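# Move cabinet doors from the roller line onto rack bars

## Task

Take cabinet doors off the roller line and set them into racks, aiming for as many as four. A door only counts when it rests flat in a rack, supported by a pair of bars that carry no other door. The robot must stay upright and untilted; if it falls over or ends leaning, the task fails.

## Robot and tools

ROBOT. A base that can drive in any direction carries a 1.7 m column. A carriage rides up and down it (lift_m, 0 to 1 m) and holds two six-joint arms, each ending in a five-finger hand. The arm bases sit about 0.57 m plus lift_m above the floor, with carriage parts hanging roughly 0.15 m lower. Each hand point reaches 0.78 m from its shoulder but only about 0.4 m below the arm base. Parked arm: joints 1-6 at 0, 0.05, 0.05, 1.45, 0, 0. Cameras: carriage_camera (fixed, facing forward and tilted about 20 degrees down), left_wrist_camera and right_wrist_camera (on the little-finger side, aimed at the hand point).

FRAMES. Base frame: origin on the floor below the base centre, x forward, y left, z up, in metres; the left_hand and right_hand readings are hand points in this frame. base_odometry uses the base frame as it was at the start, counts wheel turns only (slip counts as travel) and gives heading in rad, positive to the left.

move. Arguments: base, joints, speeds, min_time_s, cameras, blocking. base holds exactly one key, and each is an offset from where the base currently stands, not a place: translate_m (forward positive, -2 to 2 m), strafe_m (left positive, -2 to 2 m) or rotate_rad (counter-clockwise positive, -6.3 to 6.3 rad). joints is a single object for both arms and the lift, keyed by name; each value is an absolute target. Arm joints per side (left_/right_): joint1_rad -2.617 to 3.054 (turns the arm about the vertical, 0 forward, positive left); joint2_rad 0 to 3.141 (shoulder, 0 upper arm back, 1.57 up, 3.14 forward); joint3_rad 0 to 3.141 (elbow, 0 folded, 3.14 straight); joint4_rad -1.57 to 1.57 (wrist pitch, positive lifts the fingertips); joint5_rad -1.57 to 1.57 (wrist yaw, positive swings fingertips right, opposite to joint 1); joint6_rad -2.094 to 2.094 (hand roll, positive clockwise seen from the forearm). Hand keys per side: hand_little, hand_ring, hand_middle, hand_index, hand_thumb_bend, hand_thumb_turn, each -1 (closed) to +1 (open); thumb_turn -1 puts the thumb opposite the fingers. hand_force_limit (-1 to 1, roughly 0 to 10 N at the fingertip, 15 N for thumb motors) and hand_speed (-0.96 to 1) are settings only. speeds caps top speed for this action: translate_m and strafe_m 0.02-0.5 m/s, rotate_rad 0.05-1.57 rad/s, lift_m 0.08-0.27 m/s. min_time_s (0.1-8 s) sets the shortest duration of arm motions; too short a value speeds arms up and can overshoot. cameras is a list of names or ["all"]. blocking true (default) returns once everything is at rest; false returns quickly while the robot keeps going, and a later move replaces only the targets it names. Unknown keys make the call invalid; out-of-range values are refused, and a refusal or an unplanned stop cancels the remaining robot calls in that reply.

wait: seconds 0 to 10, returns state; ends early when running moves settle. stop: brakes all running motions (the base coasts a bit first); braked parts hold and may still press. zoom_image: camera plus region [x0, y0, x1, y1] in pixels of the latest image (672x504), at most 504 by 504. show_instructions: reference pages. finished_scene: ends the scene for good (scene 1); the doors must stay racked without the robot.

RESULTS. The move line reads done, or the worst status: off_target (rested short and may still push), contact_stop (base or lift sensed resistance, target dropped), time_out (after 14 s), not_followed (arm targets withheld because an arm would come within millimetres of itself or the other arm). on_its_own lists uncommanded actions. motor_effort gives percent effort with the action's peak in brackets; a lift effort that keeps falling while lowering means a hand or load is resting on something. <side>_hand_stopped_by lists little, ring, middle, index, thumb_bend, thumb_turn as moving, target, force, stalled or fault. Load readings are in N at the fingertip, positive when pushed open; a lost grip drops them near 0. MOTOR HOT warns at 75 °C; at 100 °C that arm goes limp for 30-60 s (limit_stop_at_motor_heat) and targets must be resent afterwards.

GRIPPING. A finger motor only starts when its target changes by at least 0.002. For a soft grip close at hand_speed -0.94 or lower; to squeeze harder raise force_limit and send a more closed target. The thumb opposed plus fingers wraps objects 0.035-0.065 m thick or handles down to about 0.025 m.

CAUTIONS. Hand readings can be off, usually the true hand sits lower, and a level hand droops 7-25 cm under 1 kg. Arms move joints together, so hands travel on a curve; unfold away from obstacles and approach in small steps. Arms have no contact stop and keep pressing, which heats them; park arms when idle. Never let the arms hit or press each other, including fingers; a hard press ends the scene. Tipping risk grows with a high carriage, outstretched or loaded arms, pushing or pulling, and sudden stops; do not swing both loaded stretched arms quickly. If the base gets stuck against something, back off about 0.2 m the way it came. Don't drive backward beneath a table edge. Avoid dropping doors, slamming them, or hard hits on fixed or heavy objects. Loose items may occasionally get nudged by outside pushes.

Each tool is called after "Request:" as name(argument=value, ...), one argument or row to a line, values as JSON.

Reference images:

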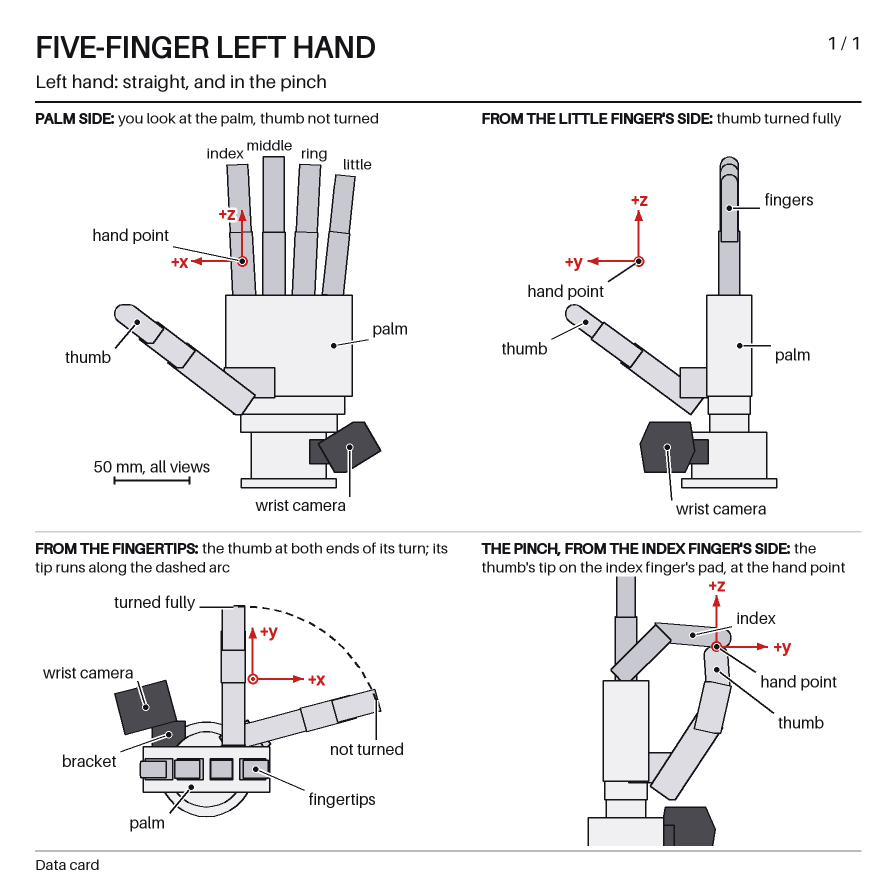

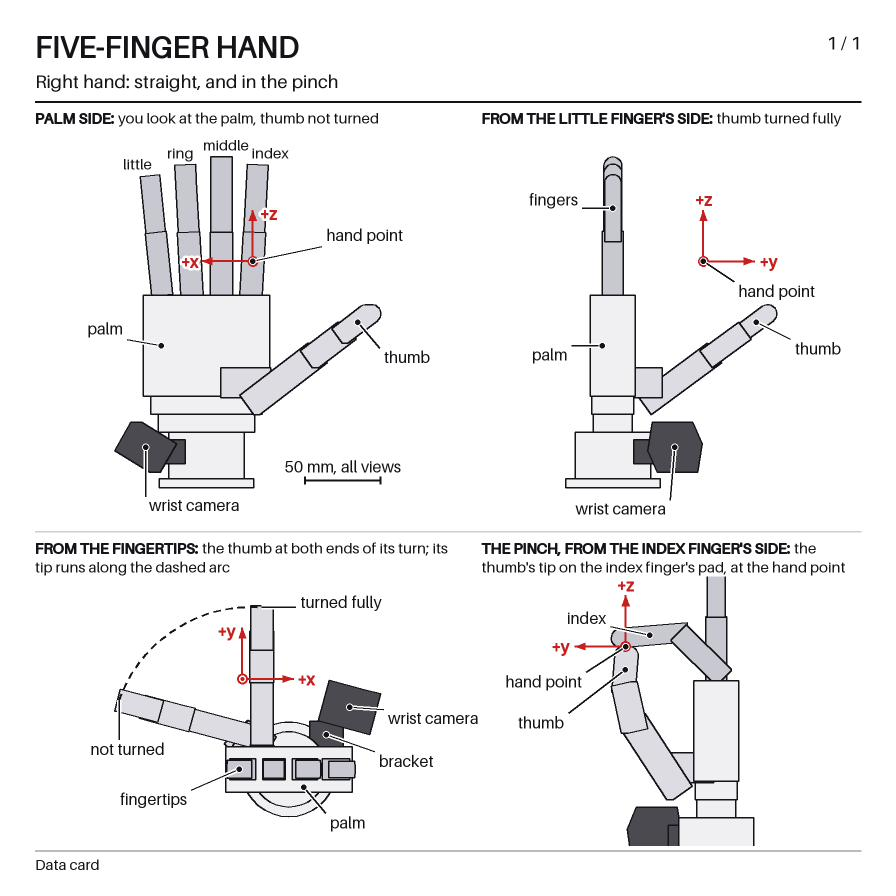

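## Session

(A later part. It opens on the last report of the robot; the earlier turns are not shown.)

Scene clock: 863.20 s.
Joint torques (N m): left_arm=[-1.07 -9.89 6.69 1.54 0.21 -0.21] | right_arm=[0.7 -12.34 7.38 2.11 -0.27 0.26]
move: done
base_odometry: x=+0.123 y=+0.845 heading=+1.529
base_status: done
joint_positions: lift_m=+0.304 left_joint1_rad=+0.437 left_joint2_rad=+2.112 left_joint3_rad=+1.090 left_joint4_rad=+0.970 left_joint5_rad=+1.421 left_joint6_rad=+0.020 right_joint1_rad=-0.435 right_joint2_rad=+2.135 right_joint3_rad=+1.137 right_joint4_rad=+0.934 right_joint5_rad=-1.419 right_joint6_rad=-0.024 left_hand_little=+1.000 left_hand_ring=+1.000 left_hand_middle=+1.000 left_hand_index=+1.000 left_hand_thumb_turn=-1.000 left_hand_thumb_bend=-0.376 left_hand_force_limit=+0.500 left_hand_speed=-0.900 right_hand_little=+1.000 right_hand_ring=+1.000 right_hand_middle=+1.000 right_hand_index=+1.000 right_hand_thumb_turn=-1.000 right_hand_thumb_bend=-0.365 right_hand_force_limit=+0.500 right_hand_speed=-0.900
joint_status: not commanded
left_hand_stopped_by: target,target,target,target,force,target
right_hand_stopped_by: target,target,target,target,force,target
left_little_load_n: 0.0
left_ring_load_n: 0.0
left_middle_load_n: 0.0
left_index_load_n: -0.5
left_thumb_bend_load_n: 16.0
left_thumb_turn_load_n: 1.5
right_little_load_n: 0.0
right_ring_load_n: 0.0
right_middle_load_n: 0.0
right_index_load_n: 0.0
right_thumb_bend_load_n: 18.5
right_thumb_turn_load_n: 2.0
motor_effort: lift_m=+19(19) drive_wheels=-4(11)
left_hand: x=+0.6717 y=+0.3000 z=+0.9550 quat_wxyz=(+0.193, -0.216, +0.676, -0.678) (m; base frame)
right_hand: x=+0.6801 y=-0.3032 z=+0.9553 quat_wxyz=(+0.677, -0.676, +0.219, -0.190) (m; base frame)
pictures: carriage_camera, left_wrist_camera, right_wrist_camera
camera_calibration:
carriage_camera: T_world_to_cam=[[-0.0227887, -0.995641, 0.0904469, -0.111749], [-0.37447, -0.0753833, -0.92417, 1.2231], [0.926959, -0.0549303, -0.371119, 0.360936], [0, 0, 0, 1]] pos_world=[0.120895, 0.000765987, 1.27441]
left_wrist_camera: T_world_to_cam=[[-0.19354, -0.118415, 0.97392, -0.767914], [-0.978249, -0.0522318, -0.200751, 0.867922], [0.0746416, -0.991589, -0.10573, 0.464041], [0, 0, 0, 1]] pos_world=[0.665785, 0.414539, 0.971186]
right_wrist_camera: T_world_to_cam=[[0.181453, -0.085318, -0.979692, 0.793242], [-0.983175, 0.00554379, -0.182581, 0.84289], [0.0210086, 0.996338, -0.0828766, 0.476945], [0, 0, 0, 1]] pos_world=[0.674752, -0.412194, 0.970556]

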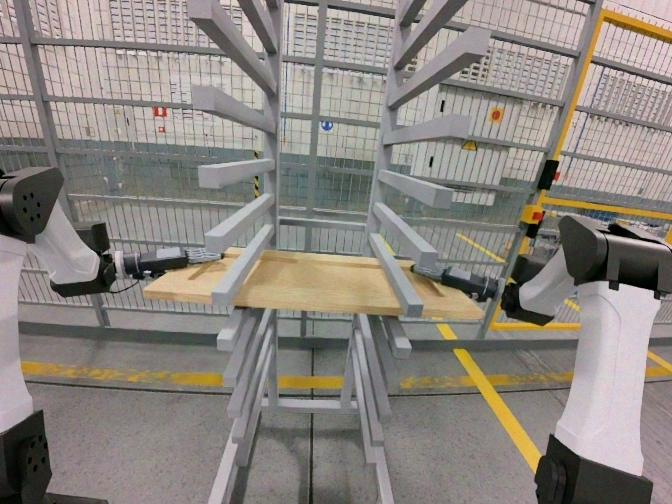

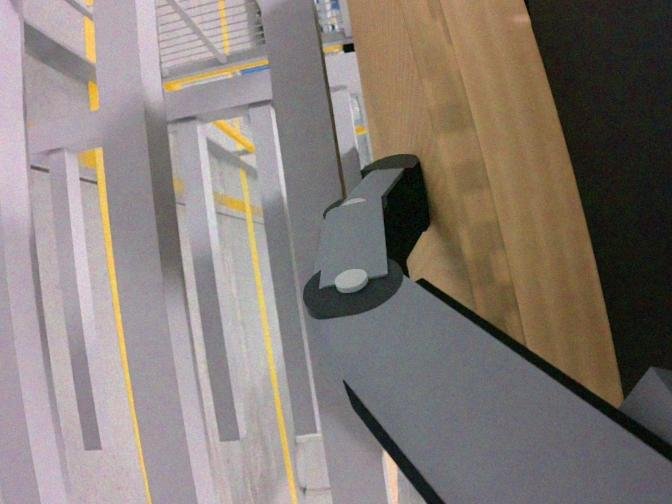

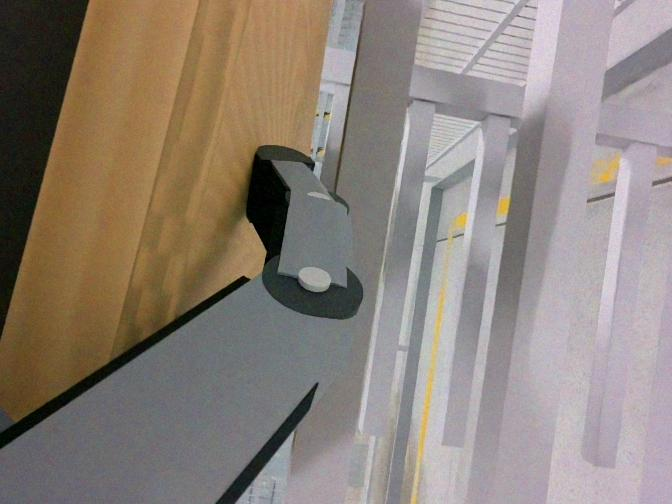

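Request:
move(
  joints={"lift_m": 0.278},
  speeds={"lift_m": 0.08},
  cameras=["all"],
)

Request:
zoom_image(
  camera="carriage_camera",
  region=[200, 150, 450, 350],
)

Scene clock: 873.47 s.
Joint torques (N m): left_arm=[-1.07 -10.07 6.65 1.46 0.22 -0.29] | right_arm=[0.7 -12.31 7.25 1.9 -0.24 0.42]
move: done
base_odometry: x=+0.123 y=+0.845 heading=+1.530
base_status: not commanded
joint_positions: lift_m=+0.278 left_joint1_rad=+0.437 left_joint2_rad=+2.112 left_joint3_rad=+1.090 left_joint4_rad=+0.975 left_joint5_rad=+1.421 left_joint6_rad=+0.029 right_joint1_rad=-0.435 right_joint2_rad=+2.135 right_joint3_rad=+1.137 right_joint4_rad=+0.950 right_joint5_rad=-1.421 right_joint6_rad=-0.038 left_hand_little=+1.000 left_hand_ring=+1.000 left_hand_middle=+1.000 left_hand_index=+1.000 left_hand_thumb_turn=-1.000 left_hand_thumb_bend=-0.376 left_hand_force_limit=+0.500 left_hand_speed=-0.900 right_hand_little=+1.000 right_hand_ring=+1.000 right_hand_middle=+1.000 right_hand_index=+1.000 right_hand_thumb_turn=-1.000 right_hand_thumb_bend=-0.365 right_hand_force_limit=+0.500 right_hand_speed=-0.900
joint_status: all done
left_hand_stopped_by: target,target,target,target,force,target
right_hand_stopped_by: target,target,target,target,force,target
left_little_load_n: 0.0
left_ring_load_n: -0.5
left_middle_load_n: 0.0
left_index_load_n: 0.0
left_thumb_bend_load_n: 15.5
left_thumb_turn_load_n: 1.0
right_little_load_n: 0.0
right_ring_load_n: 0.0
right_middle_load_n: 0.0
right_index_load_n: 0.0
right_thumb_bend_load_n: 16.0
right_thumb_turn_load_n: 1.5
motor_effort: lift_m=+17(17) drive_wheels=-3(5)
left_hand: x=+0.6725 y=+0.3005 z=+0.9294 quat_wxyz=(+0.197, -0.211, +0.677, -0.676) (m; base frame)
right_hand: x=+0.6814 y=-0.3040 z=+0.9304 quat_wxyz=(+0.676, -0.678, +0.208, -0.200) (m; base frame)
pictures: carriage_camera, left_wrist_camera, right_wrist_camera
camera_calibration:
carriage_camera: T_world_to_cam=[[-0.0227887, -0.995641, 0.0904469, -0.109424], [-0.37447, -0.0753833, -0.92417, 1.19935], [0.926959, -0.0549303, -0.371119, 0.351398], [0, 0, 0, 1]] pos_world=[0.120895, 0.000765987, 1.24871]
left_wrist_camera: T_world_to_cam=[[-0.205237, -0.125519, 0.97063, -0.72969], [-0.975729, -0.0511325, -0.212928, 0.872923], [0.0763572, -0.990773, -0.111979, 0.466098], [0, 0, 0, 1]] pos_world=[0.666387, 0.414841, 0.946322]
right_wrist_camera: T_world_to_cam=[[0.207084, -0.09885, -0.973316, 0.741005], [-0.97809, 0.000787993, -0.20818, 0.858468], [0.0213456, 0.995102, -0.096521, 0.487629], [0, 0, 0, 1]] pos_world=[0.6758, -0.412669, 0.947014]

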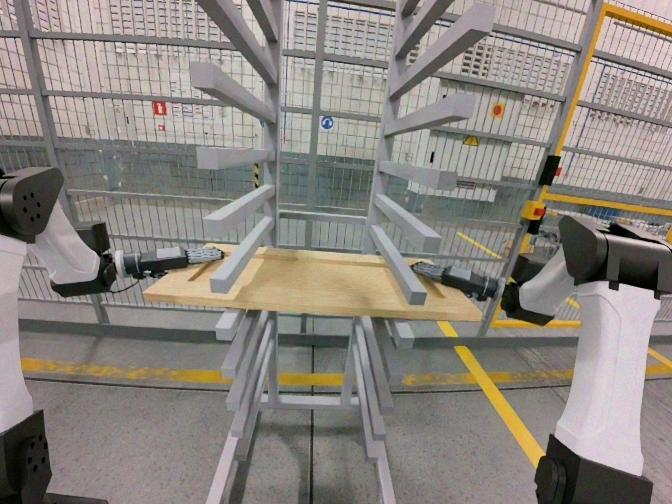

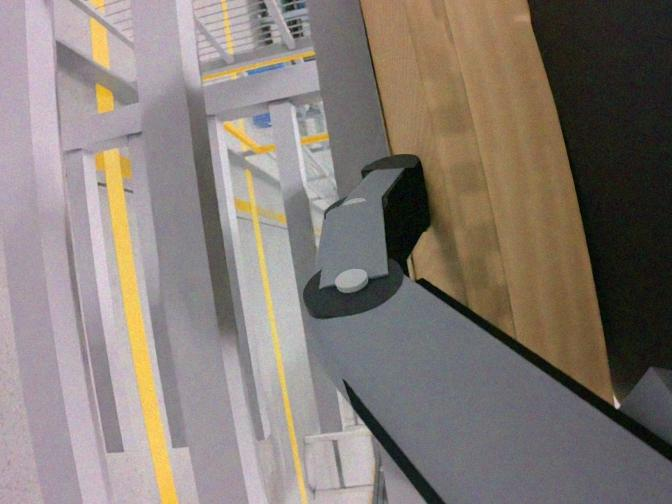

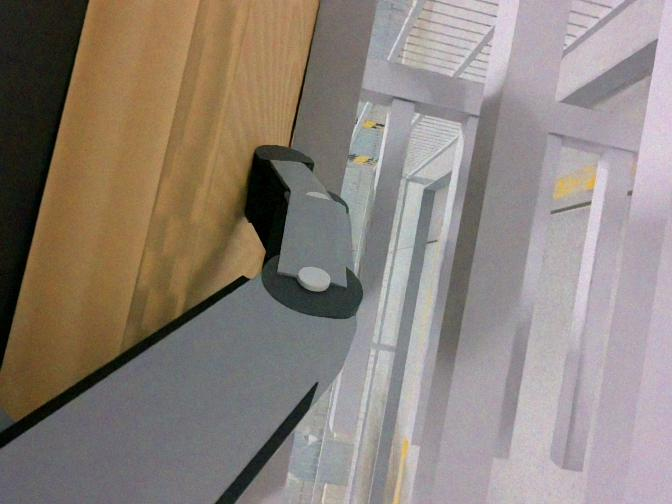

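Scaled by 2.016 from the camera's 672x504 image, which has a finer 960x720 frame.

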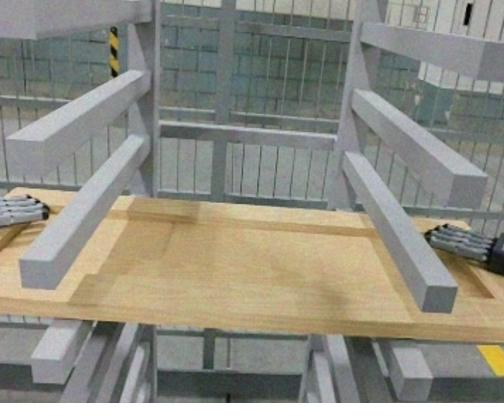

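Request:
move(
  joints={"lift_m": 0.266},
  speeds={"lift_m": 0.08},
  cameras=["left_wrist_camera", "right_wrist_camera"],
)

Scene clock: 879.30 s.
Joint torques (N m): left_arm=[-1.07 -9.7 6.35 1.01 0.07 -0.24] | right_arm=[0.72 -11.54 7.15 1.54 -0.15 0.27]
move: done
base_odometry: x=+0.123 y=+0.845 heading=+1.530
base_status: not commanded
joint_positions: lift_m=+0.266 left_joint1_rad=+0.437 left_joint2_rad=+2.109 left_joint3_rad=+1.094 left_joint4_rad=+1.018 left_joint5_rad=+1.430 left_joint6_rad=+0.023 right_joint1_rad=-0.435 right_joint2_rad=+2.125 right_joint3_rad=+1.139 right_joint4_rad=+0.980 right_joint5_rad=-1.425 right_joint6_rad=-0.027 left_hand_little=+1.000 left_hand_ring=+1.000 left_hand_middle=+1.000 left_hand_index=+1.000 left_hand_thumb_turn=-1.000 left_hand_thumb_bend=-0.376 left_hand_force_limit=+0.500 left_hand_speed=-0.900 right_hand_little=+1.000 right_hand_ring=+1.000 right_hand_middle=+1.000 right_hand_index=+1.000 right_hand_thumb_turn=-1.000 right_hand_thumb_bend=-0.366 right_hand_force_limit=+0.500 right_hand_speed=-0.900
joint_status: all done
left_hand_stopped_by: target,target,target,target,force,target
right_hand_stopped_by: target,target,target,target,force,target
left_little_load_n: 0.0
left_ring_load_n: 0.0
left_middle_load_n: -0.5
left_index_load_n: 0.0
left_thumb_bend_load_n: 9.5
left_thumb_turn_load_n: 2.0
right_little_load_n: -0.5
right_ring_load_n: 0.0
right_middle_load_n: 0.0
right_index_load_n: 0.0
right_thumb_bend_load_n: 9.5
right_thumb_turn_load_n: 2.0
motor_effort: lift_m=+15(16) drive_wheels=+2(4)
left_hand: x=+0.6740 y=+0.3011 z=+0.9235 quat_wxyz=(+0.210, -0.193, +0.680, -0.675) (m; base frame)
right_hand: x=+0.6825 y=-0.3044 z=+0.9257 quat_wxyz=(+0.675, -0.680, +0.196, -0.209) (m; base frame)
pictures: left_wrist_camera, right_wrist_camera
camera_calibration:
left_wrist_camera: T_world_to_cam=[[-0.246032, -0.140714, 0.958993, -0.680801], [-0.966575, -0.0380012, -0.253553, 0.900452], [0.0721214, -0.989321, -0.126661, 0.481945], [0, 0, 0, 1]] pos_world=[0.668096, 0.415218, 0.94224]
right_wrist_camera: T_world_to_cam=[[0.235513, -0.109113, -0.965727, 0.706563], [-0.971654, -0.00541581, -0.236346, 0.878477], [0.0205583, 0.994015, -0.107296, 0.497781], [0, 0, 0, 1]] pos_world=[0.676937, -0.412948, 0.943382]

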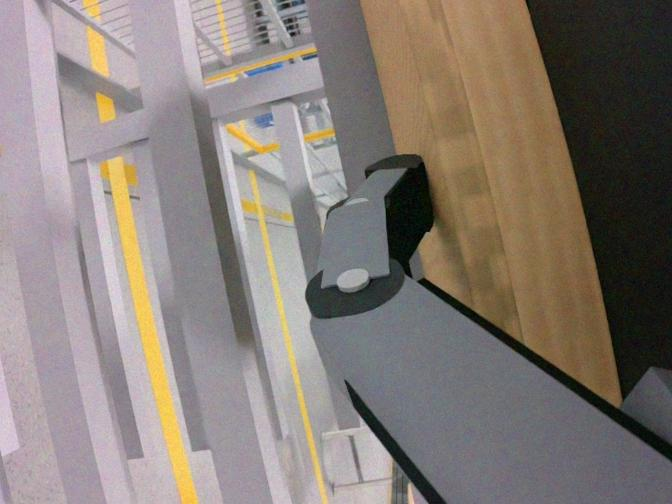

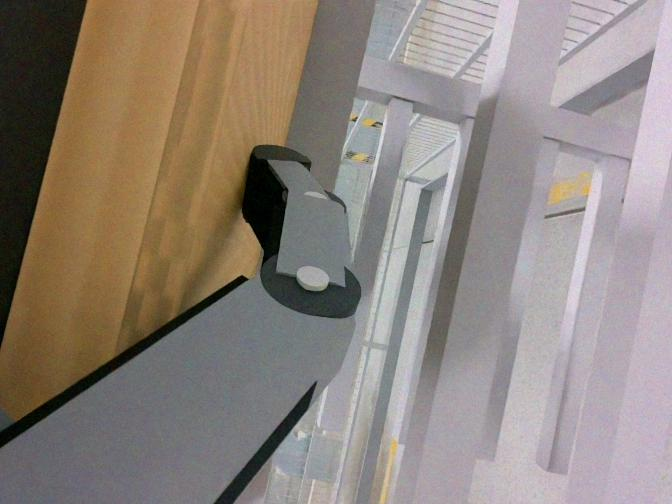

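Request:
move(
  joints={"left_hand_speed": -0.6, "right_hand_speed": -0.6, "left_hand_thumb_bend": 1, "right_hand_thumb_bend": 1},
)

Request:
move(
  joints={"lift_m": 0.293},
  speeds={"lift_m": 0.08},
  cameras=["all"],
)

Scene clock: 890.77 s.
Joint torques (N m): left_arm=[-1.07 -9.7 6.35 1.01 0.07 -0.15] | right_arm=[0.69 -11.54 7.13 1.53 -0.15 0.14]
move: done
base_odometry: x=+0.123 y=+0.845 heading=+1.530
base_status: not commanded
joint_positions: lift_m=+0.266 left_joint1_rad=+0.437 left_joint2_rad=+2.109 left_joint3_rad=+1.094 left_joint4_rad=+1.018 left_joint5_rad=+1.430 left_joint6_rad=+0.014 right_joint1_rad=-0.435 right_joint2_rad=+2.125 right_joint3_rad=+1.139 right_joint4_rad=+0.980 right_joint5_rad=-1.425 right_joint6_rad=-0.013 left_hand_little=+1.000 left_hand_ring=+1.000 left_hand_middle=+1.000 left_hand_index=+1.000 left_hand_thumb_turn=-1.000 left_hand_thumb_bend=+1.000 left_hand_force_limit=+0.500 left_hand_speed=-0.600 right_hand_little=+1.000 right_hand_ring=+1.000 right_hand_middle=+1.000 right_hand_index=+1.000 right_hand_thumb_turn=-1.000 right_hand_thumb_bend=+1.000 right_hand_force_limit=+0.500 right_hand_speed=-0.600
joint_status: all done
left_hand_stopped_by: target,target,target,target,target,target
right_hand_stopped_by: target,target,target,target,target,target
left_little_load_n: 0.0
left_ring_load_n: 0.0
left_middle_load_n: 0.0
left_index_load_n: 0.0
left_thumb_bend_load_n: 0.0
left_thumb_turn_load_n: 0.0
right_little_load_n: 0.0
right_ring_load_n: 0.0
right_middle_load_n: 0.0
right_index_load_n: 0.0
right_thumb_bend_load_n: 0.0
right_thumb_turn_load_n: 0.0
motor_effort: lift_m=+15(15) drive_wheels=+2(4)
left_hand: x=+0.6736 y=+0.3008 z=+0.9238 quat_wxyz=(+0.207, -0.195, +0.679, -0.676) (m; base frame)
right_hand: x=+0.6819 y=-0.3040 z=+0.9261 quat_wxyz=(+0.676, -0.678, +0.200, -0.205) (m; base frame)
pictures: none

Scene clock: 891.47 s.
Joint torques (N m): left_arm=[-1.05 -9.65 6.35 1.07 0.08 -0.12] | right_arm=[0.73 -11.51 7.19 1.61 -0.16 0.1]
move: done
base_odometry: x=+0.123 y=+0.845 heading=+1.530
base_status: not commanded
joint_positions: lift_m=+0.293 left_joint1_rad=+0.437 left_joint2_rad=+2.109 left_joint3_rad=+1.094 left_joint4_rad=+1.010 left_joint5_rad=+1.430 left_joint6_rad=+0.011 right_joint1_rad=-0.437 right_joint2_rad=+2.125 right_joint3_rad=+1.139 right_joint4_rad=+0.973 right_joint5_rad=-1.425 right_joint6_rad=-0.009 left_hand_little=+1.000 left_hand_ring=+1.000 left_hand_middle=+1.000 left_hand_index=+1.000 left_hand_thumb_turn=-1.000 left_hand_thumb_bend=+1.000 left_hand_force_limit=+0.500 left_hand_speed=-0.600 right_hand_little=+1.000 right_hand_ring=+1.000 right_hand_middle=+1.000 right_hand_index=+1.000 right_hand_thumb_turn=-1.000 right_hand_thumb_bend=+1.000 right_hand_force_limit=+0.500 right_hand_speed=-0.600
joint_status: all done
left_hand_stopped_by: target,target,target,target,target,target
right_hand_stopped_by: target,target,target,target,target,target
left_little_load_n: 0.0
left_ring_load_n: 0.0
left_middle_load_n: 0.0
left_index_load_n: 0.0
left_thumb_bend_load_n: 0.0
left_thumb_turn_load_n: 0.5
right_little_load_n: 0.0
right_ring_load_n: 0.0
right_middle_load_n: 0.0
right_index_load_n: 0.0
right_thumb_bend_load_n: 0.0
right_thumb_turn_load_n: -0.5
motor_effort: lift_m=+18(28) drive_wheels=+2(4)
left_hand: x=+0.6730 y=+0.3005 z=+0.9498 quat_wxyz=(+0.204, -0.199, +0.679, -0.677) (m; base frame)
right_hand: x=+0.6813 y=-0.3047 z=+0.9522 quat_wxyz=(+0.677, -0.677, +0.205, -0.202) (m; base frame)
pictures: carriage_camera, left_wrist_camera, right_wrist_camera
camera_calibration:
carriage_camera: T_world_to_cam=[[-0.0227887, -0.995641, 0.0904469, -0.110763], [-0.37447, -0.0753833, -0.92417, 1.21303], [0.926959, -0.0549303, -0.371119, 0.356891], [0, 0, 0, 1]] pos_world=[0.120895, 0.000765987, 1.26351]
left_wrist_camera: T_world_to_cam=[[-0.230482, -0.131751, 0.964116, -0.724396], [-0.970544, -0.0403144, -0.237528, 0.894289], [0.0701623, -0.990463, -0.118579, 0.478771], [0, 0, 0, 1]] pos_world=[0.667395, 0.414818, 0.967592]
right_wrist_camera: T_world_to_cam=[[0.215318, -0.0976495, -0.97165, 0.755374], [-0.976323, -0.000373759, -0.216316, 0.869175], [0.02076, 0.995221, -0.095418, 0.489898], [0, 0, 0, 1]] pos_world=[0.675781, -0.41347, 0.96872]

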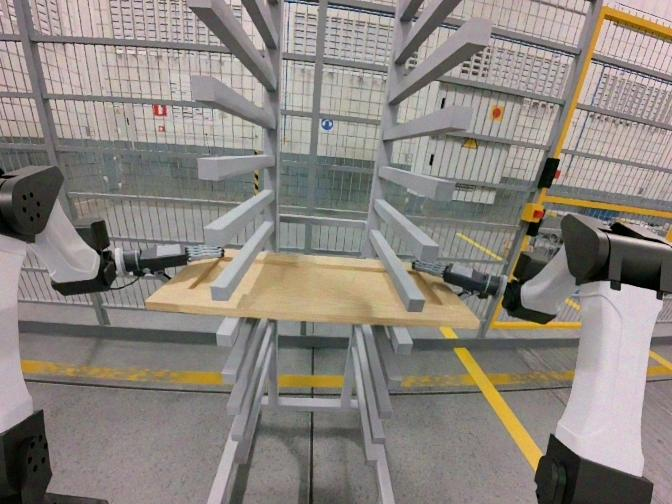

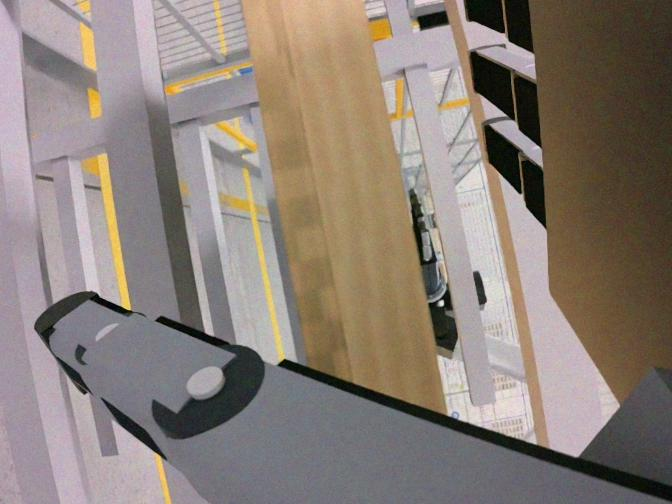

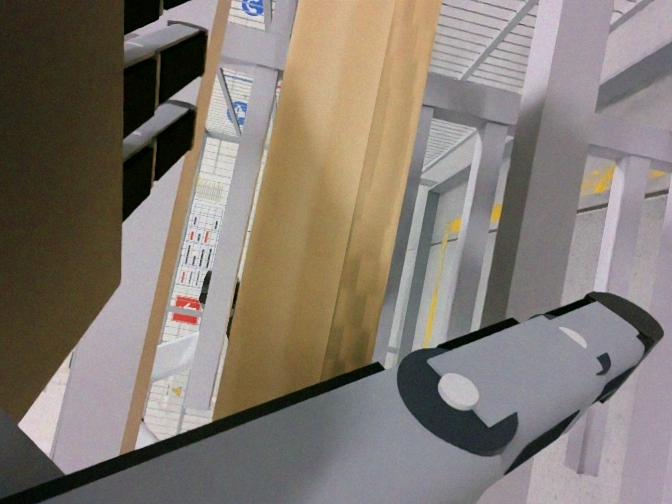

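Request:
move(
  joints={"left_joint1_rad": 0.85, "left_joint5_rad": 1.5, "right_joint1_rad": -0.85, "right_joint5_rad": -1.5},
  min_time_s=2.5,
)

Request:
move(
  base={"translate_m": -0.5},
  speeds={"translate_m": 0.35},
  cameras=["carriage_camera"],
)

Request:
zoom_image(
  camera="carriage_camera",
  region=[180, 0, 480, 400],
)

Scene clock: 902.20 s.
Joint torques (N m): left_arm=[0.2 -9.68 6.31 1.04 0.22 -0.13] | right_arm=[-0.34 -11.48 7.08 1.55 -0.25 0.1]
move: done
base_odometry: x=+0.123 y=+0.845 heading=+1.530
base_status: not commanded
joint_positions: lift_m=+0.293 left_joint1_rad=+0.841 left_joint2_rad=+2.109 left_joint3_rad=+1.094 left_joint4_rad=+1.010 left_joint5_rad=+1.484 left_joint6_rad=+0.011 right_joint1_rad=-0.843 right_joint2_rad=+2.125 right_joint3_rad=+1.139 right_joint4_rad=+0.973 right_joint5_rad=-1.487 right_joint6_rad=-0.007 left_hand_little=+1.000 left_hand_ring=+1.000 left_hand_middle=+1.000 left_hand_index=+1.000 left_hand_thumb_turn=-1.000 left_hand_thumb_bend=+1.000 left_hand_force_limit=+0.500 left_hand_speed=-0.600 right_hand_little=+1.000 right_hand_ring=+1.000 right_hand_middle=+1.000 right_hand_index=+1.000 right_hand_thumb_turn=-1.000 right_hand_thumb_bend=+1.000 right_hand_force_limit=+0.500 right_hand_speed=-0.600
joint_status: all done
left_hand_stopped_by: target,target,target,target,target,target
right_hand_stopped_by: target,target,target,target,target,target
left_little_load_n: 0.0
left_ring_load_n: 0.0
left_middle_load_n: 0.0
left_index_load_n: 0.0
left_thumb_bend_load_n: 0.0
left_thumb_turn_load_n: 0.0
right_little_load_n: 0.0
right_ring_load_n: 0.0
right_middle_load_n: 0.0
right_index_load_n: 0.0
right_thumb_bend_load_n: 0.0
right_thumb_turn_load_n: 0.0
motor_effort: lift_m=+18(18) drive_wheels=-3(5)
left_hand: x=+0.6315 y=+0.4712 z=+0.9498 quat_wxyz=(+0.319, -0.314, +0.633, -0.631) (m; base frame)
right_hand: x=+0.6362 y=-0.4774 z=+0.9524 quat_wxyz=(+0.633, -0.632, +0.318, -0.314) (m; base frame)
pictures: none

Scene clock: 905.43 s.
Joint torques (N m): left_arm=[-0.27 -9.83 6.31 1.05 0.2 -0.13] | right_arm=[-0.03 -11.45 7.1 1.57 -0.21 0.1]
move: done
base_odometry: x=+0.102 y=+0.346 heading=+1.530
base_status: done
joint_positions: lift_m=+0.293 left_joint1_rad=+0.846 left_joint2_rad=+2.109 left_joint3_rad=+1.094 left_joint4_rad=+1.010 left_joint5_rad=+1.487 left_joint6_rad=+0.011 right_joint1_rad=-0.846 right_joint2_rad=+2.125 right_joint3_rad=+1.139 right_joint4_rad=+0.972 right_joint5_rad=-1.490 right_joint6_rad=-0.007 left_hand_little=+1.000 left_hand_ring=+1.000 left_hand_middle=+1.000 left_hand_index=+1.000 left_hand_thumb_turn=-1.000 left_hand_thumb_bend=+1.000 left_hand_force_limit=+0.500 left_hand_speed=-0.600 right_hand_little=+1.000 right_hand_ring=+1.000 right_hand_middle=+1.000 right_hand_index=+1.000 right_hand_thumb_turn=-1.000 right_hand_thumb_bend=+1.000 right_hand_force_limit=+0.500 right_hand_speed=-0.600
joint_status: not commanded
left_hand_stopped_by: target,target,target,target,target,target
right_hand_stopped_by: target,target,target,target,target,target
left_little_load_n: 0.0
left_ring_load_n: 0.0
left_middle_load_n: 0.0
left_index_load_n: 0.0
left_thumb_bend_load_n: 0.0
left_thumb_turn_load_n: 0.0
right_little_load_n: 0.0
right_ring_load_n: -0.5
right_middle_load_n: 0.0
right_index_load_n: 0.0
right_thumb_bend_load_n: 0.0
right_thumb_turn_load_n: 0.0
motor_effort: lift_m=+18(18) drive_wheels=+0(12)
left_hand: x=+0.6302 y=+0.4728 z=+0.9498 quat_wxyz=(+0.319, -0.315, +0.633, -0.631) (m; base frame)
right_hand: x=+0.6351 y=-0.4783 z=+0.9524 quat_wxyz=(+0.633, -0.632, +0.318, -0.314) (m; base frame)
pictures: carriage_camera
camera_calibration:
carriage_camera: T_world_to_cam=[[-0.0227887, -0.995641, 0.0904469, -0.110763], [-0.37447, -0.0753833, -0.92417, 1.21303], [0.926959, -0.0549303, -0.371119, 0.356891], [0, 0, 0, 1]] pos_world=[0.120895, 0.000765987, 1.26351]

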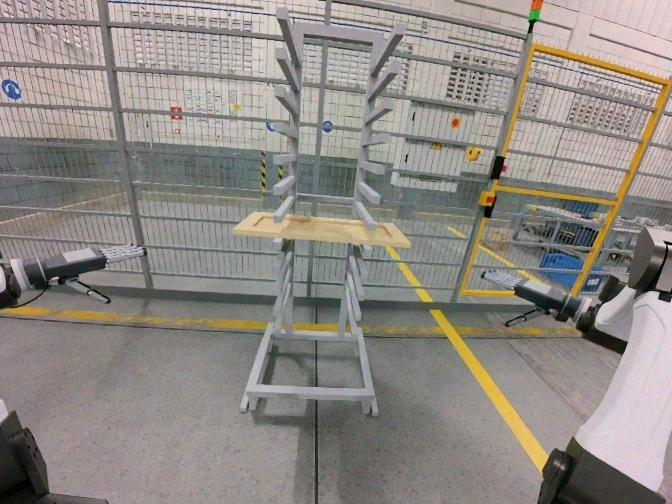

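Scaled by 1.260 from the camera's 672x504 image, which has a finer 960x720 frame.

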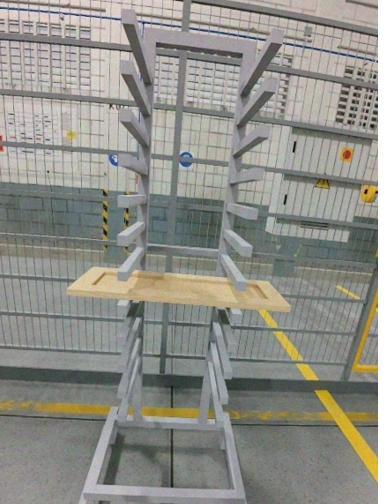

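Request:
move(
  base={"rotate_rad": -1.53},
  joints={"lift_m": 0.3, "left_joint1_rad": 0.57, "left_joint2_rad": 2.5, "left_joint3_rad": 1.7, "left_joint4_rad": 0.8, "left_joint5_rad": 0.95, "left_joint6_rad": 0, "right_joint1_rad": -0.57, "right_joint2_rad": 2.5, "right_joint3_rad": 1.7, "right_joint4_rad": 0.8, "right_joint5_rad": -0.95, "right_joint6_rad": 0},
)

Request:
move(
  base={"strafe_m": -0.433},
)

Request:
move(
  base={"translate_m": 1.39},
  speeds={"translate_m": 0.35},
  cameras=["all"],
)

Request:
zoom_image(
  camera="carriage_camera",
  region=[120, 180, 540, 504],
)

Scene clock: 1080.47 s.
Joint torques (N m): left_arm=[-0.09 -10.13 9.54 1.42 -0.01 -0.12] | right_arm=[0.81 -12.56 8.92 2.03 -0.07 0.08]
move: done
base_odometry: x=+0.103 y=+0.346 heading=+0.000
base_status: done
joint_positions: lift_m=+0.300 left_joint1_rad=+0.565 left_joint2_rad=+2.477 left_joint3_rad=+1.671 left_joint4_rad=+0.814 left_joint5_rad=+0.957 left_joint6_rad=+0.010 right_joint1_rad=-0.577 right_joint2_rad=+2.502 right_joint3_rad=+1.675 right_joint4_rad=+0.803 right_joint5_rad=-0.952 right_joint6_rad=-0.007 left_hand_little=+1.000 left_hand_ring=+1.000 left_hand_middle=+1.000 left_hand_index=+1.000 left_hand_thumb_turn=-1.000 left_hand_thumb_bend=+1.000 left_hand_force_limit=+0.500 left_hand_speed=-0.600 right_hand_little=+1.000 right_hand_ring=+1.000 right_hand_middle=+1.000 right_hand_index=+1.000 right_hand_thumb_turn=-1.000 right_hand_thumb_bend=+1.000 right_hand_force_limit=+0.500 right_hand_speed=-0.600
joint_status: all done
left_hand_stopped_by: target,target,target,target,target,target
right_hand_stopped_by: target,target,target,target,target,target
left_little_load_n: 0.0
left_ring_load_n: 0.0
left_middle_load_n: 0.0
left_index_load_n: 0.0
left_thumb_bend_load_n: 0.0
left_thumb_turn_load_n: 0.0
right_little_load_n: 0.0
right_ring_load_n: 0.0
right_middle_load_n: 0.0
right_index_load_n: 0.0
right_thumb_bend_load_n: 0.0
right_thumb_turn_load_n: 0.0
motor_effort: lift_m=+19(23) drive_wheels=+5(13)
left_hand: x=+0.8244 y=+0.4805 z=+0.9357 quat_wxyz=(+0.399, -0.387, +0.590, -0.586) (m; base frame)
right_hand: x=+0.8221 y=-0.4875 z=+0.9210 quat_wxyz=(+0.583, -0.586, +0.404, -0.392) (m; base frame)
pictures: none

Scene clock: 1083.47 s.
Joint torques (N m): left_arm=[-0.16 -10.14 9.57 1.44 0.01 -0.12] | right_arm=[0.58 -12.55 8.96 2.05 -0.08 0.09]
move: done
base_odometry: x=+0.102 y=-0.087 heading=-0.001
base_status: done
joint_positions: lift_m=+0.300 left_joint1_rad=+0.565 left_joint2_rad=+2.477 left_joint3_rad=+1.671 left_joint4_rad=+0.811 left_joint5_rad=+0.957 left_joint6_rad=+0.010 right_joint1_rad=-0.574 right_joint2_rad=+2.502 right_joint3_rad=+1.675 right_joint4_rad=+0.800 right_joint5_rad=-0.952 right_joint6_rad=-0.007 left_hand_little=+1.000 left_hand_ring=+1.000 left_hand_middle=+1.000 left_hand_index=+1.000 left_hand_thumb_turn=-1.000 left_hand_thumb_bend=+1.000 left_hand_force_limit=+0.500 left_hand_speed=-0.600 right_hand_little=+1.000 right_hand_ring=+1.000 right_hand_middle=+1.000 right_hand_index=+1.000 right_hand_thumb_turn=-1.000 right_hand_thumb_bend=+1.000 right_hand_force_limit=+0.500 right_hand_speed=-0.600
joint_status: not commanded
left_hand_stopped_by: target,target,target,target,target,target
right_hand_stopped_by: target,target,target,target,target,target
left_little_load_n: 0.0
left_ring_load_n: 0.0
left_middle_load_n: 0.0
left_index_load_n: 0.0
left_thumb_bend_load_n: 0.0
left_thumb_turn_load_n: 0.0
right_little_load_n: 0.0
right_ring_load_n: 0.0
right_middle_load_n: 0.0
right_index_load_n: 0.0
right_thumb_bend_load_n: 0.0
right_thumb_turn_load_n: 0.0
motor_effort: lift_m=+19(19) drive_wheels=-5(15)
left_hand: x=+0.8243 y=+0.4802 z=+0.9353 quat_wxyz=(+0.398, -0.388, +0.590, -0.586) (m; base frame)
right_hand: x=+0.8225 y=-0.4856 z=+0.9204 quat_wxyz=(+0.584, -0.587, +0.404, -0.389) (m; base frame)
pictures: none

Scene clock: 1089.23 s.
Joint torques (N m): left_arm=[-0.02 -10.13 9.55 1.45 -0.01 -0.12] | right_arm=[0.54 -12.45 8.96 2.06 -0.08 0.09]
move: done
base_odometry: x=+1.492 y=-0.090 heading=-0.001
base_status: done
joint_positions: lift_m=+0.300 left_joint1_rad=+0.565 left_joint2_rad=+2.477 left_joint3_rad=+1.671 left_joint4_rad=+0.811 left_joint5_rad=+0.957 left_joint6_rad=+0.010 right_joint1_rad=-0.573 right_joint2_rad=+2.502 right_joint3_rad=+1.675 right_joint4_rad=+0.799 right_joint5_rad=-0.951 right_joint6_rad=-0.007 left_hand_little=+1.000 left_hand_ring=+1.000 left_hand_middle=+1.000 left_hand_index=+1.000 left_hand_thumb_turn=-1.000 left_hand_thumb_bend=+1.000 left_hand_force_limit=+0.500 left_hand_speed=-0.600 right_hand_little=+1.000 right_hand_ring=+1.000 right_hand_middle=+1.000 right_hand_index=+1.000 right_hand_thumb_turn=-1.000 right_hand_thumb_bend=+1.000 right_hand_force_limit=+0.500 right_hand_speed=-0.600
joint_status: not commanded
left_hand_stopped_by: target,target,target,target,target,target
right_hand_stopped_by: target,target,target,target,target,target
left_little_load_n: 0.0
left_ring_load_n: 0.0
left_middle_load_n: 0.0
left_index_load_n: 0.0
left_thumb_bend_load_n: 0.0
left_thumb_turn_load_n: 0.0
right_little_load_n: 0.0
right_ring_load_n: -0.5
right_middle_load_n: 0.0
right_index_load_n: 0.0
right_thumb_bend_load_n: 0.0
right_thumb_turn_load_n: 0.0
motor_effort: lift_m=+19(19) drive_wheels=-3(11)
left_hand: x=+0.8242 y=+0.4804 z=+0.9352 quat_wxyz=(+0.398, -0.388, +0.590, -0.586) (m; base frame)
right_hand: x=+0.8226 y=-0.4855 z=+0.9202 quat_wxyz=(+0.583, -0.587, +0.405, -0.389) (m; base frame)
pictures: carriage_camera, left_wrist_camera, right_wrist_camera
camera_calibration:
carriage_camera: T_world_to_cam=[[-0.0227887, -0.995641, 0.0904469, -0.111387], [-0.37447, -0.0753833, -0.92417, 1.2194], [0.926959, -0.0549303, -0.371119, 0.359451], [0, 0, 0, 1]] pos_world=[0.120895, 0.000765987, 1.27041]
left_wrist_camera: T_world_to_cam=[[-0.121386, -0.244339, 0.962062, -0.685632], [-0.775838, -0.581209, -0.245501, 1.15164], [0.619145, -0.776205, -0.119017, 0.0896032], [0, 0, 0, 1]] pos_world=[0.754786, 0.57137, 0.953015]
right_wrist_camera: T_world_to_cam=[[0.103254, -0.197222, -0.974906, 0.723078], [-0.80461, 0.559666, -0.198437, 1.11426], [0.584758, 0.804909, -0.100899, 0.112525], [0, 0, 0, 1]] pos_world=[0.756081, -0.571576, 0.937396]

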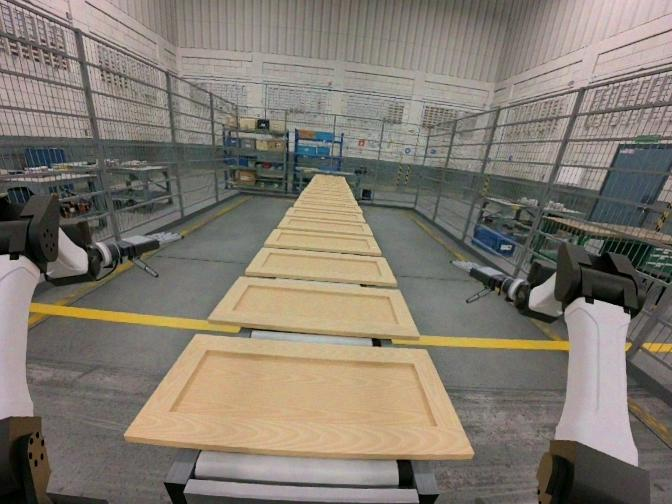

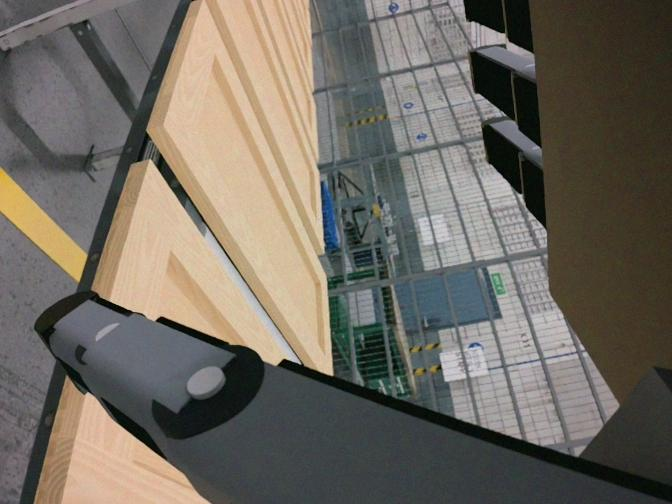

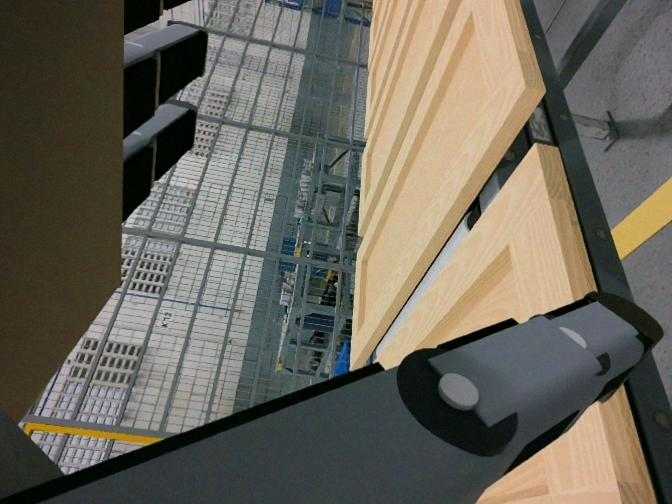

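Scaled by 1.200 from the camera's 672x504 image, which has a finer 960x720 frame.

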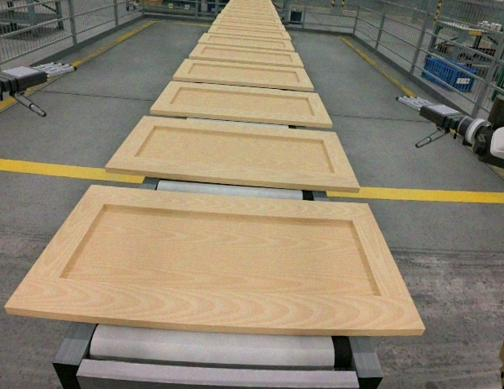

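Request:
move(
  base={"translate_m": -0.132},
  joints={"left_joint1_rad": 0.85, "left_joint2_rad": 2.1, "left_joint3_rad": 1.1, "left_joint4_rad": 1.0, "left_joint5_rad": 1.5, "right_joint1_rad": -0.85, "right_joint2_rad": 2.1, "right_joint3_rad": 1.155, "right_joint4_rad": 0.975, "right_joint5_rad": -1.5},
  speeds={"translate_m": 0.2},
)

Request:
move(
  base={"strafe_m": 0.01},
  joints={"lift_m": 0.06},
  cameras=["all"],
)

Request:
zoom_image(
  camera="carriage_camera",
  region=[80, 180, 540, 340],
)

Scene clock: 1117.67 s.
Joint torques (N m): left_arm=[-0.17 -11.96 4.71 1.33 0.28 -0.12] | right_arm=[0.12 -12.12 5.27 1.81 -0.22 0.09]
move: done
base_odometry: x=+1.360 y=-0.090 heading=-0.001
base_status: done
joint_positions: lift_m=+0.300 left_joint1_rad=+0.846 left_joint2_rad=+2.135 left_joint3_rad=+1.112 left_joint4_rad=+0.983 left_joint5_rad=+1.485 left_joint6_rad=+0.010 right_joint1_rad=-0.847 right_joint2_rad=+2.131 right_joint3_rad=+1.158 right_joint4_rad=+0.950 right_joint5_rad=-1.488 right_joint6_rad=-0.007 left_hand_little=+1.000 left_hand_ring=+1.000 left_hand_middle=+1.000 left_hand_index=+1.000 left_hand_thumb_turn=-1.000 left_hand_thumb_bend=+1.000 left_hand_force_limit=+0.500 left_hand_speed=-0.600 right_hand_little=+1.000 right_hand_ring=+1.000 right_hand_middle=+1.000 right_hand_index=+1.000 right_hand_thumb_turn=-1.000 right_hand_thumb_bend=+1.000 right_hand_force_limit=+0.500 right_hand_speed=-0.600
joint_status: all done
left_hand_stopped_by: target,target,target,target,target,target
right_hand_stopped_by: target,target,target,target,target,target
left_little_load_n: 0.0
left_ring_load_n: 0.0
left_middle_load_n: 0.0
left_index_load_n: 0.0
left_thumb_bend_load_n: 0.0
left_thumb_turn_load_n: 0.0
right_little_load_n: 0.0
right_ring_load_n: 0.0
right_middle_load_n: 0.0
right_index_load_n: 0.0
right_thumb_bend_load_n: 0.0
right_thumb_turn_load_n: 0.0
motor_effort: lift_m=+19(19) drive_wheels=-3(10)
left_hand: x=+0.6320 y=+0.4747 z=+0.9495 quat_wxyz=(+0.308, -0.328, +0.628, -0.635) (m; base frame)
right_hand: x=+0.6372 y=-0.4811 z=+0.9602 quat_wxyz=(+0.634, -0.630, +0.323, -0.311) (m; base frame)
pictures: none

Scene clock: 1119.17 s.
Joint torques (N m): left_arm=[-0.54 -10.96 5.09 1.22 0.21 -0.12] | right_arm=[0.14 -11.45 5.81 1.69 -0.21 0.09]
move: done
base_odometry: x=+1.360 y=-0.080 heading=-0.001
base_status: done
joint_positions: lift_m=+0.060 left_joint1_rad=+0.849 left_joint2_rad=+2.123 left_joint3_rad=+1.108 left_joint4_rad=+0.993 left_joint5_rad=+1.488 left_joint6_rad=+0.010 right_joint1_rad=-0.848 right_joint2_rad=+2.124 right_joint3_rad=+1.154 right_joint4_rad=+0.959 right_joint5_rad=-1.490 right_joint6_rad=-0.007 left_hand_little=+1.000 left_hand_ring=+1.000 left_hand_middle=+1.000 left_hand_index=+1.000 left_hand_thumb_turn=-1.000 left_hand_thumb_bend=+1.000 left_hand_force_limit=+0.500 left_hand_speed=-0.600 right_hand_little=+1.000 right_hand_ring=+1.000 right_hand_middle=+1.000 right_hand_index=+1.000 right_hand_thumb_turn=-1.000 right_hand_thumb_bend=+1.000 right_hand_force_limit=+0.500 right_hand_speed=-0.600
joint_status: all done
left_hand_stopped_by: target,target,target,target,target,target
right_hand_stopped_by: target,target,target,target,target,target
left_little_load_n: 0.0
left_ring_load_n: 0.0
left_middle_load_n: 0.0
left_index_load_n: -0.5
left_thumb_bend_load_n: 0.0
left_thumb_turn_load_n: 0.0
right_little_load_n: -0.5
right_ring_load_n: -0.5
right_middle_load_n: 0.0
right_index_load_n: 0.0
right_thumb_bend_load_n: 0.0
right_thumb_turn_load_n: 0.0
motor_effort: lift_m=+16(19) drive_wheels=+2(8)
left_hand: x=+0.6310 y=+0.4753 z=+0.7142 quat_wxyz=(+0.314, -0.322, +0.630, -0.633) (m; base frame)
right_hand: x=+0.6364 y=-0.4808 z=+0.7229 quat_wxyz=(+0.633, -0.632, +0.318, -0.315) (m; base frame)
pictures: carriage_camera, left_wrist_camera, right_wrist_camera
camera_calibration:
carriage_camera: T_world_to_cam=[[-0.0227887, -0.995641, 0.0904469, -0.089725], [-0.37447, -0.0753833, -0.92417, 0.998065], [0.926959, -0.0549303, -0.371119, 0.270568], [0, 0, 0, 1]] pos_world=[0.120895, 0.000765987, 1.03091]
left_wrist_camera: T_world_to_cam=[[-0.158468, -0.18951, 0.969007, -0.505311], [-0.898924, -0.378285, -0.220988, 0.908269], [0.40844, -0.906083, -0.110409, 0.367519], [0, 0, 0, 1]] pos_world=[0.58628, 0.580826, 0.730944]
right_wrist_camera: T_world_to_cam=[[0.169832, -0.163527, -0.971811, 0.522472], [-0.918902, 0.330018, -0.216118, 0.89786], [0.356056, 0.929703, -0.0942174, 0.39841], [0, 0, 0, 1]] pos_world=[0.594457, -0.581275, 0.739324]

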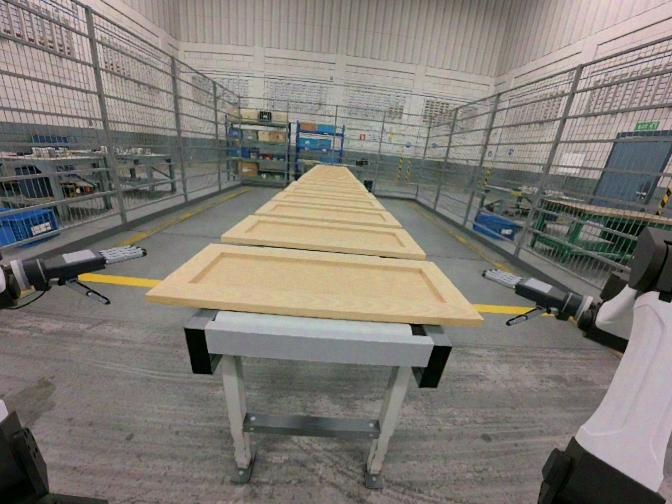

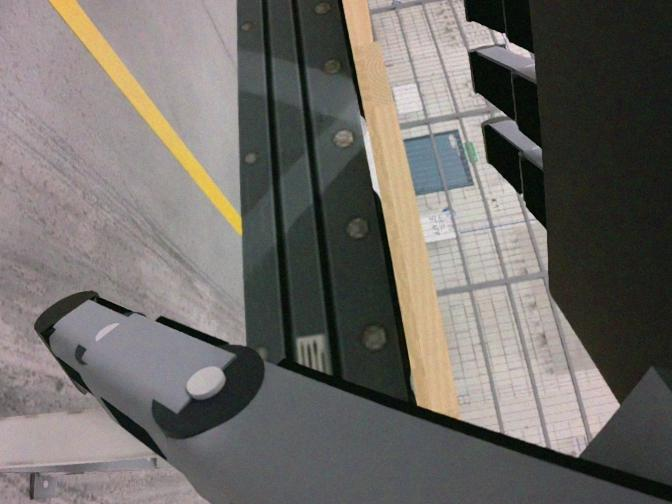

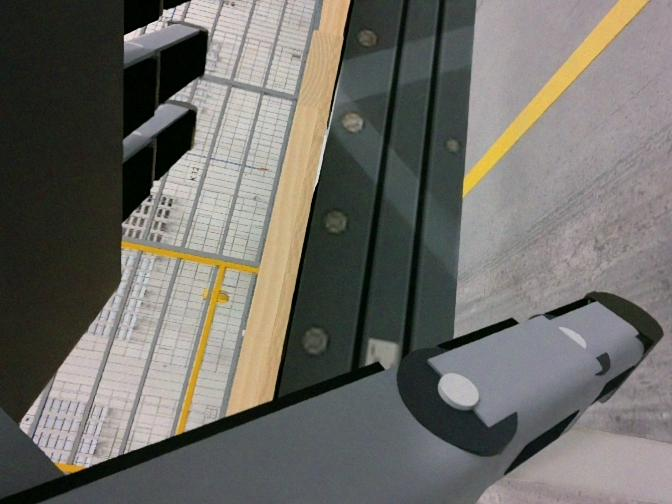

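Scaled by 1.096 from the camera's 672x504 image, which has a finer 960x720 frame.

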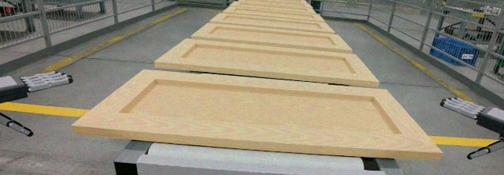

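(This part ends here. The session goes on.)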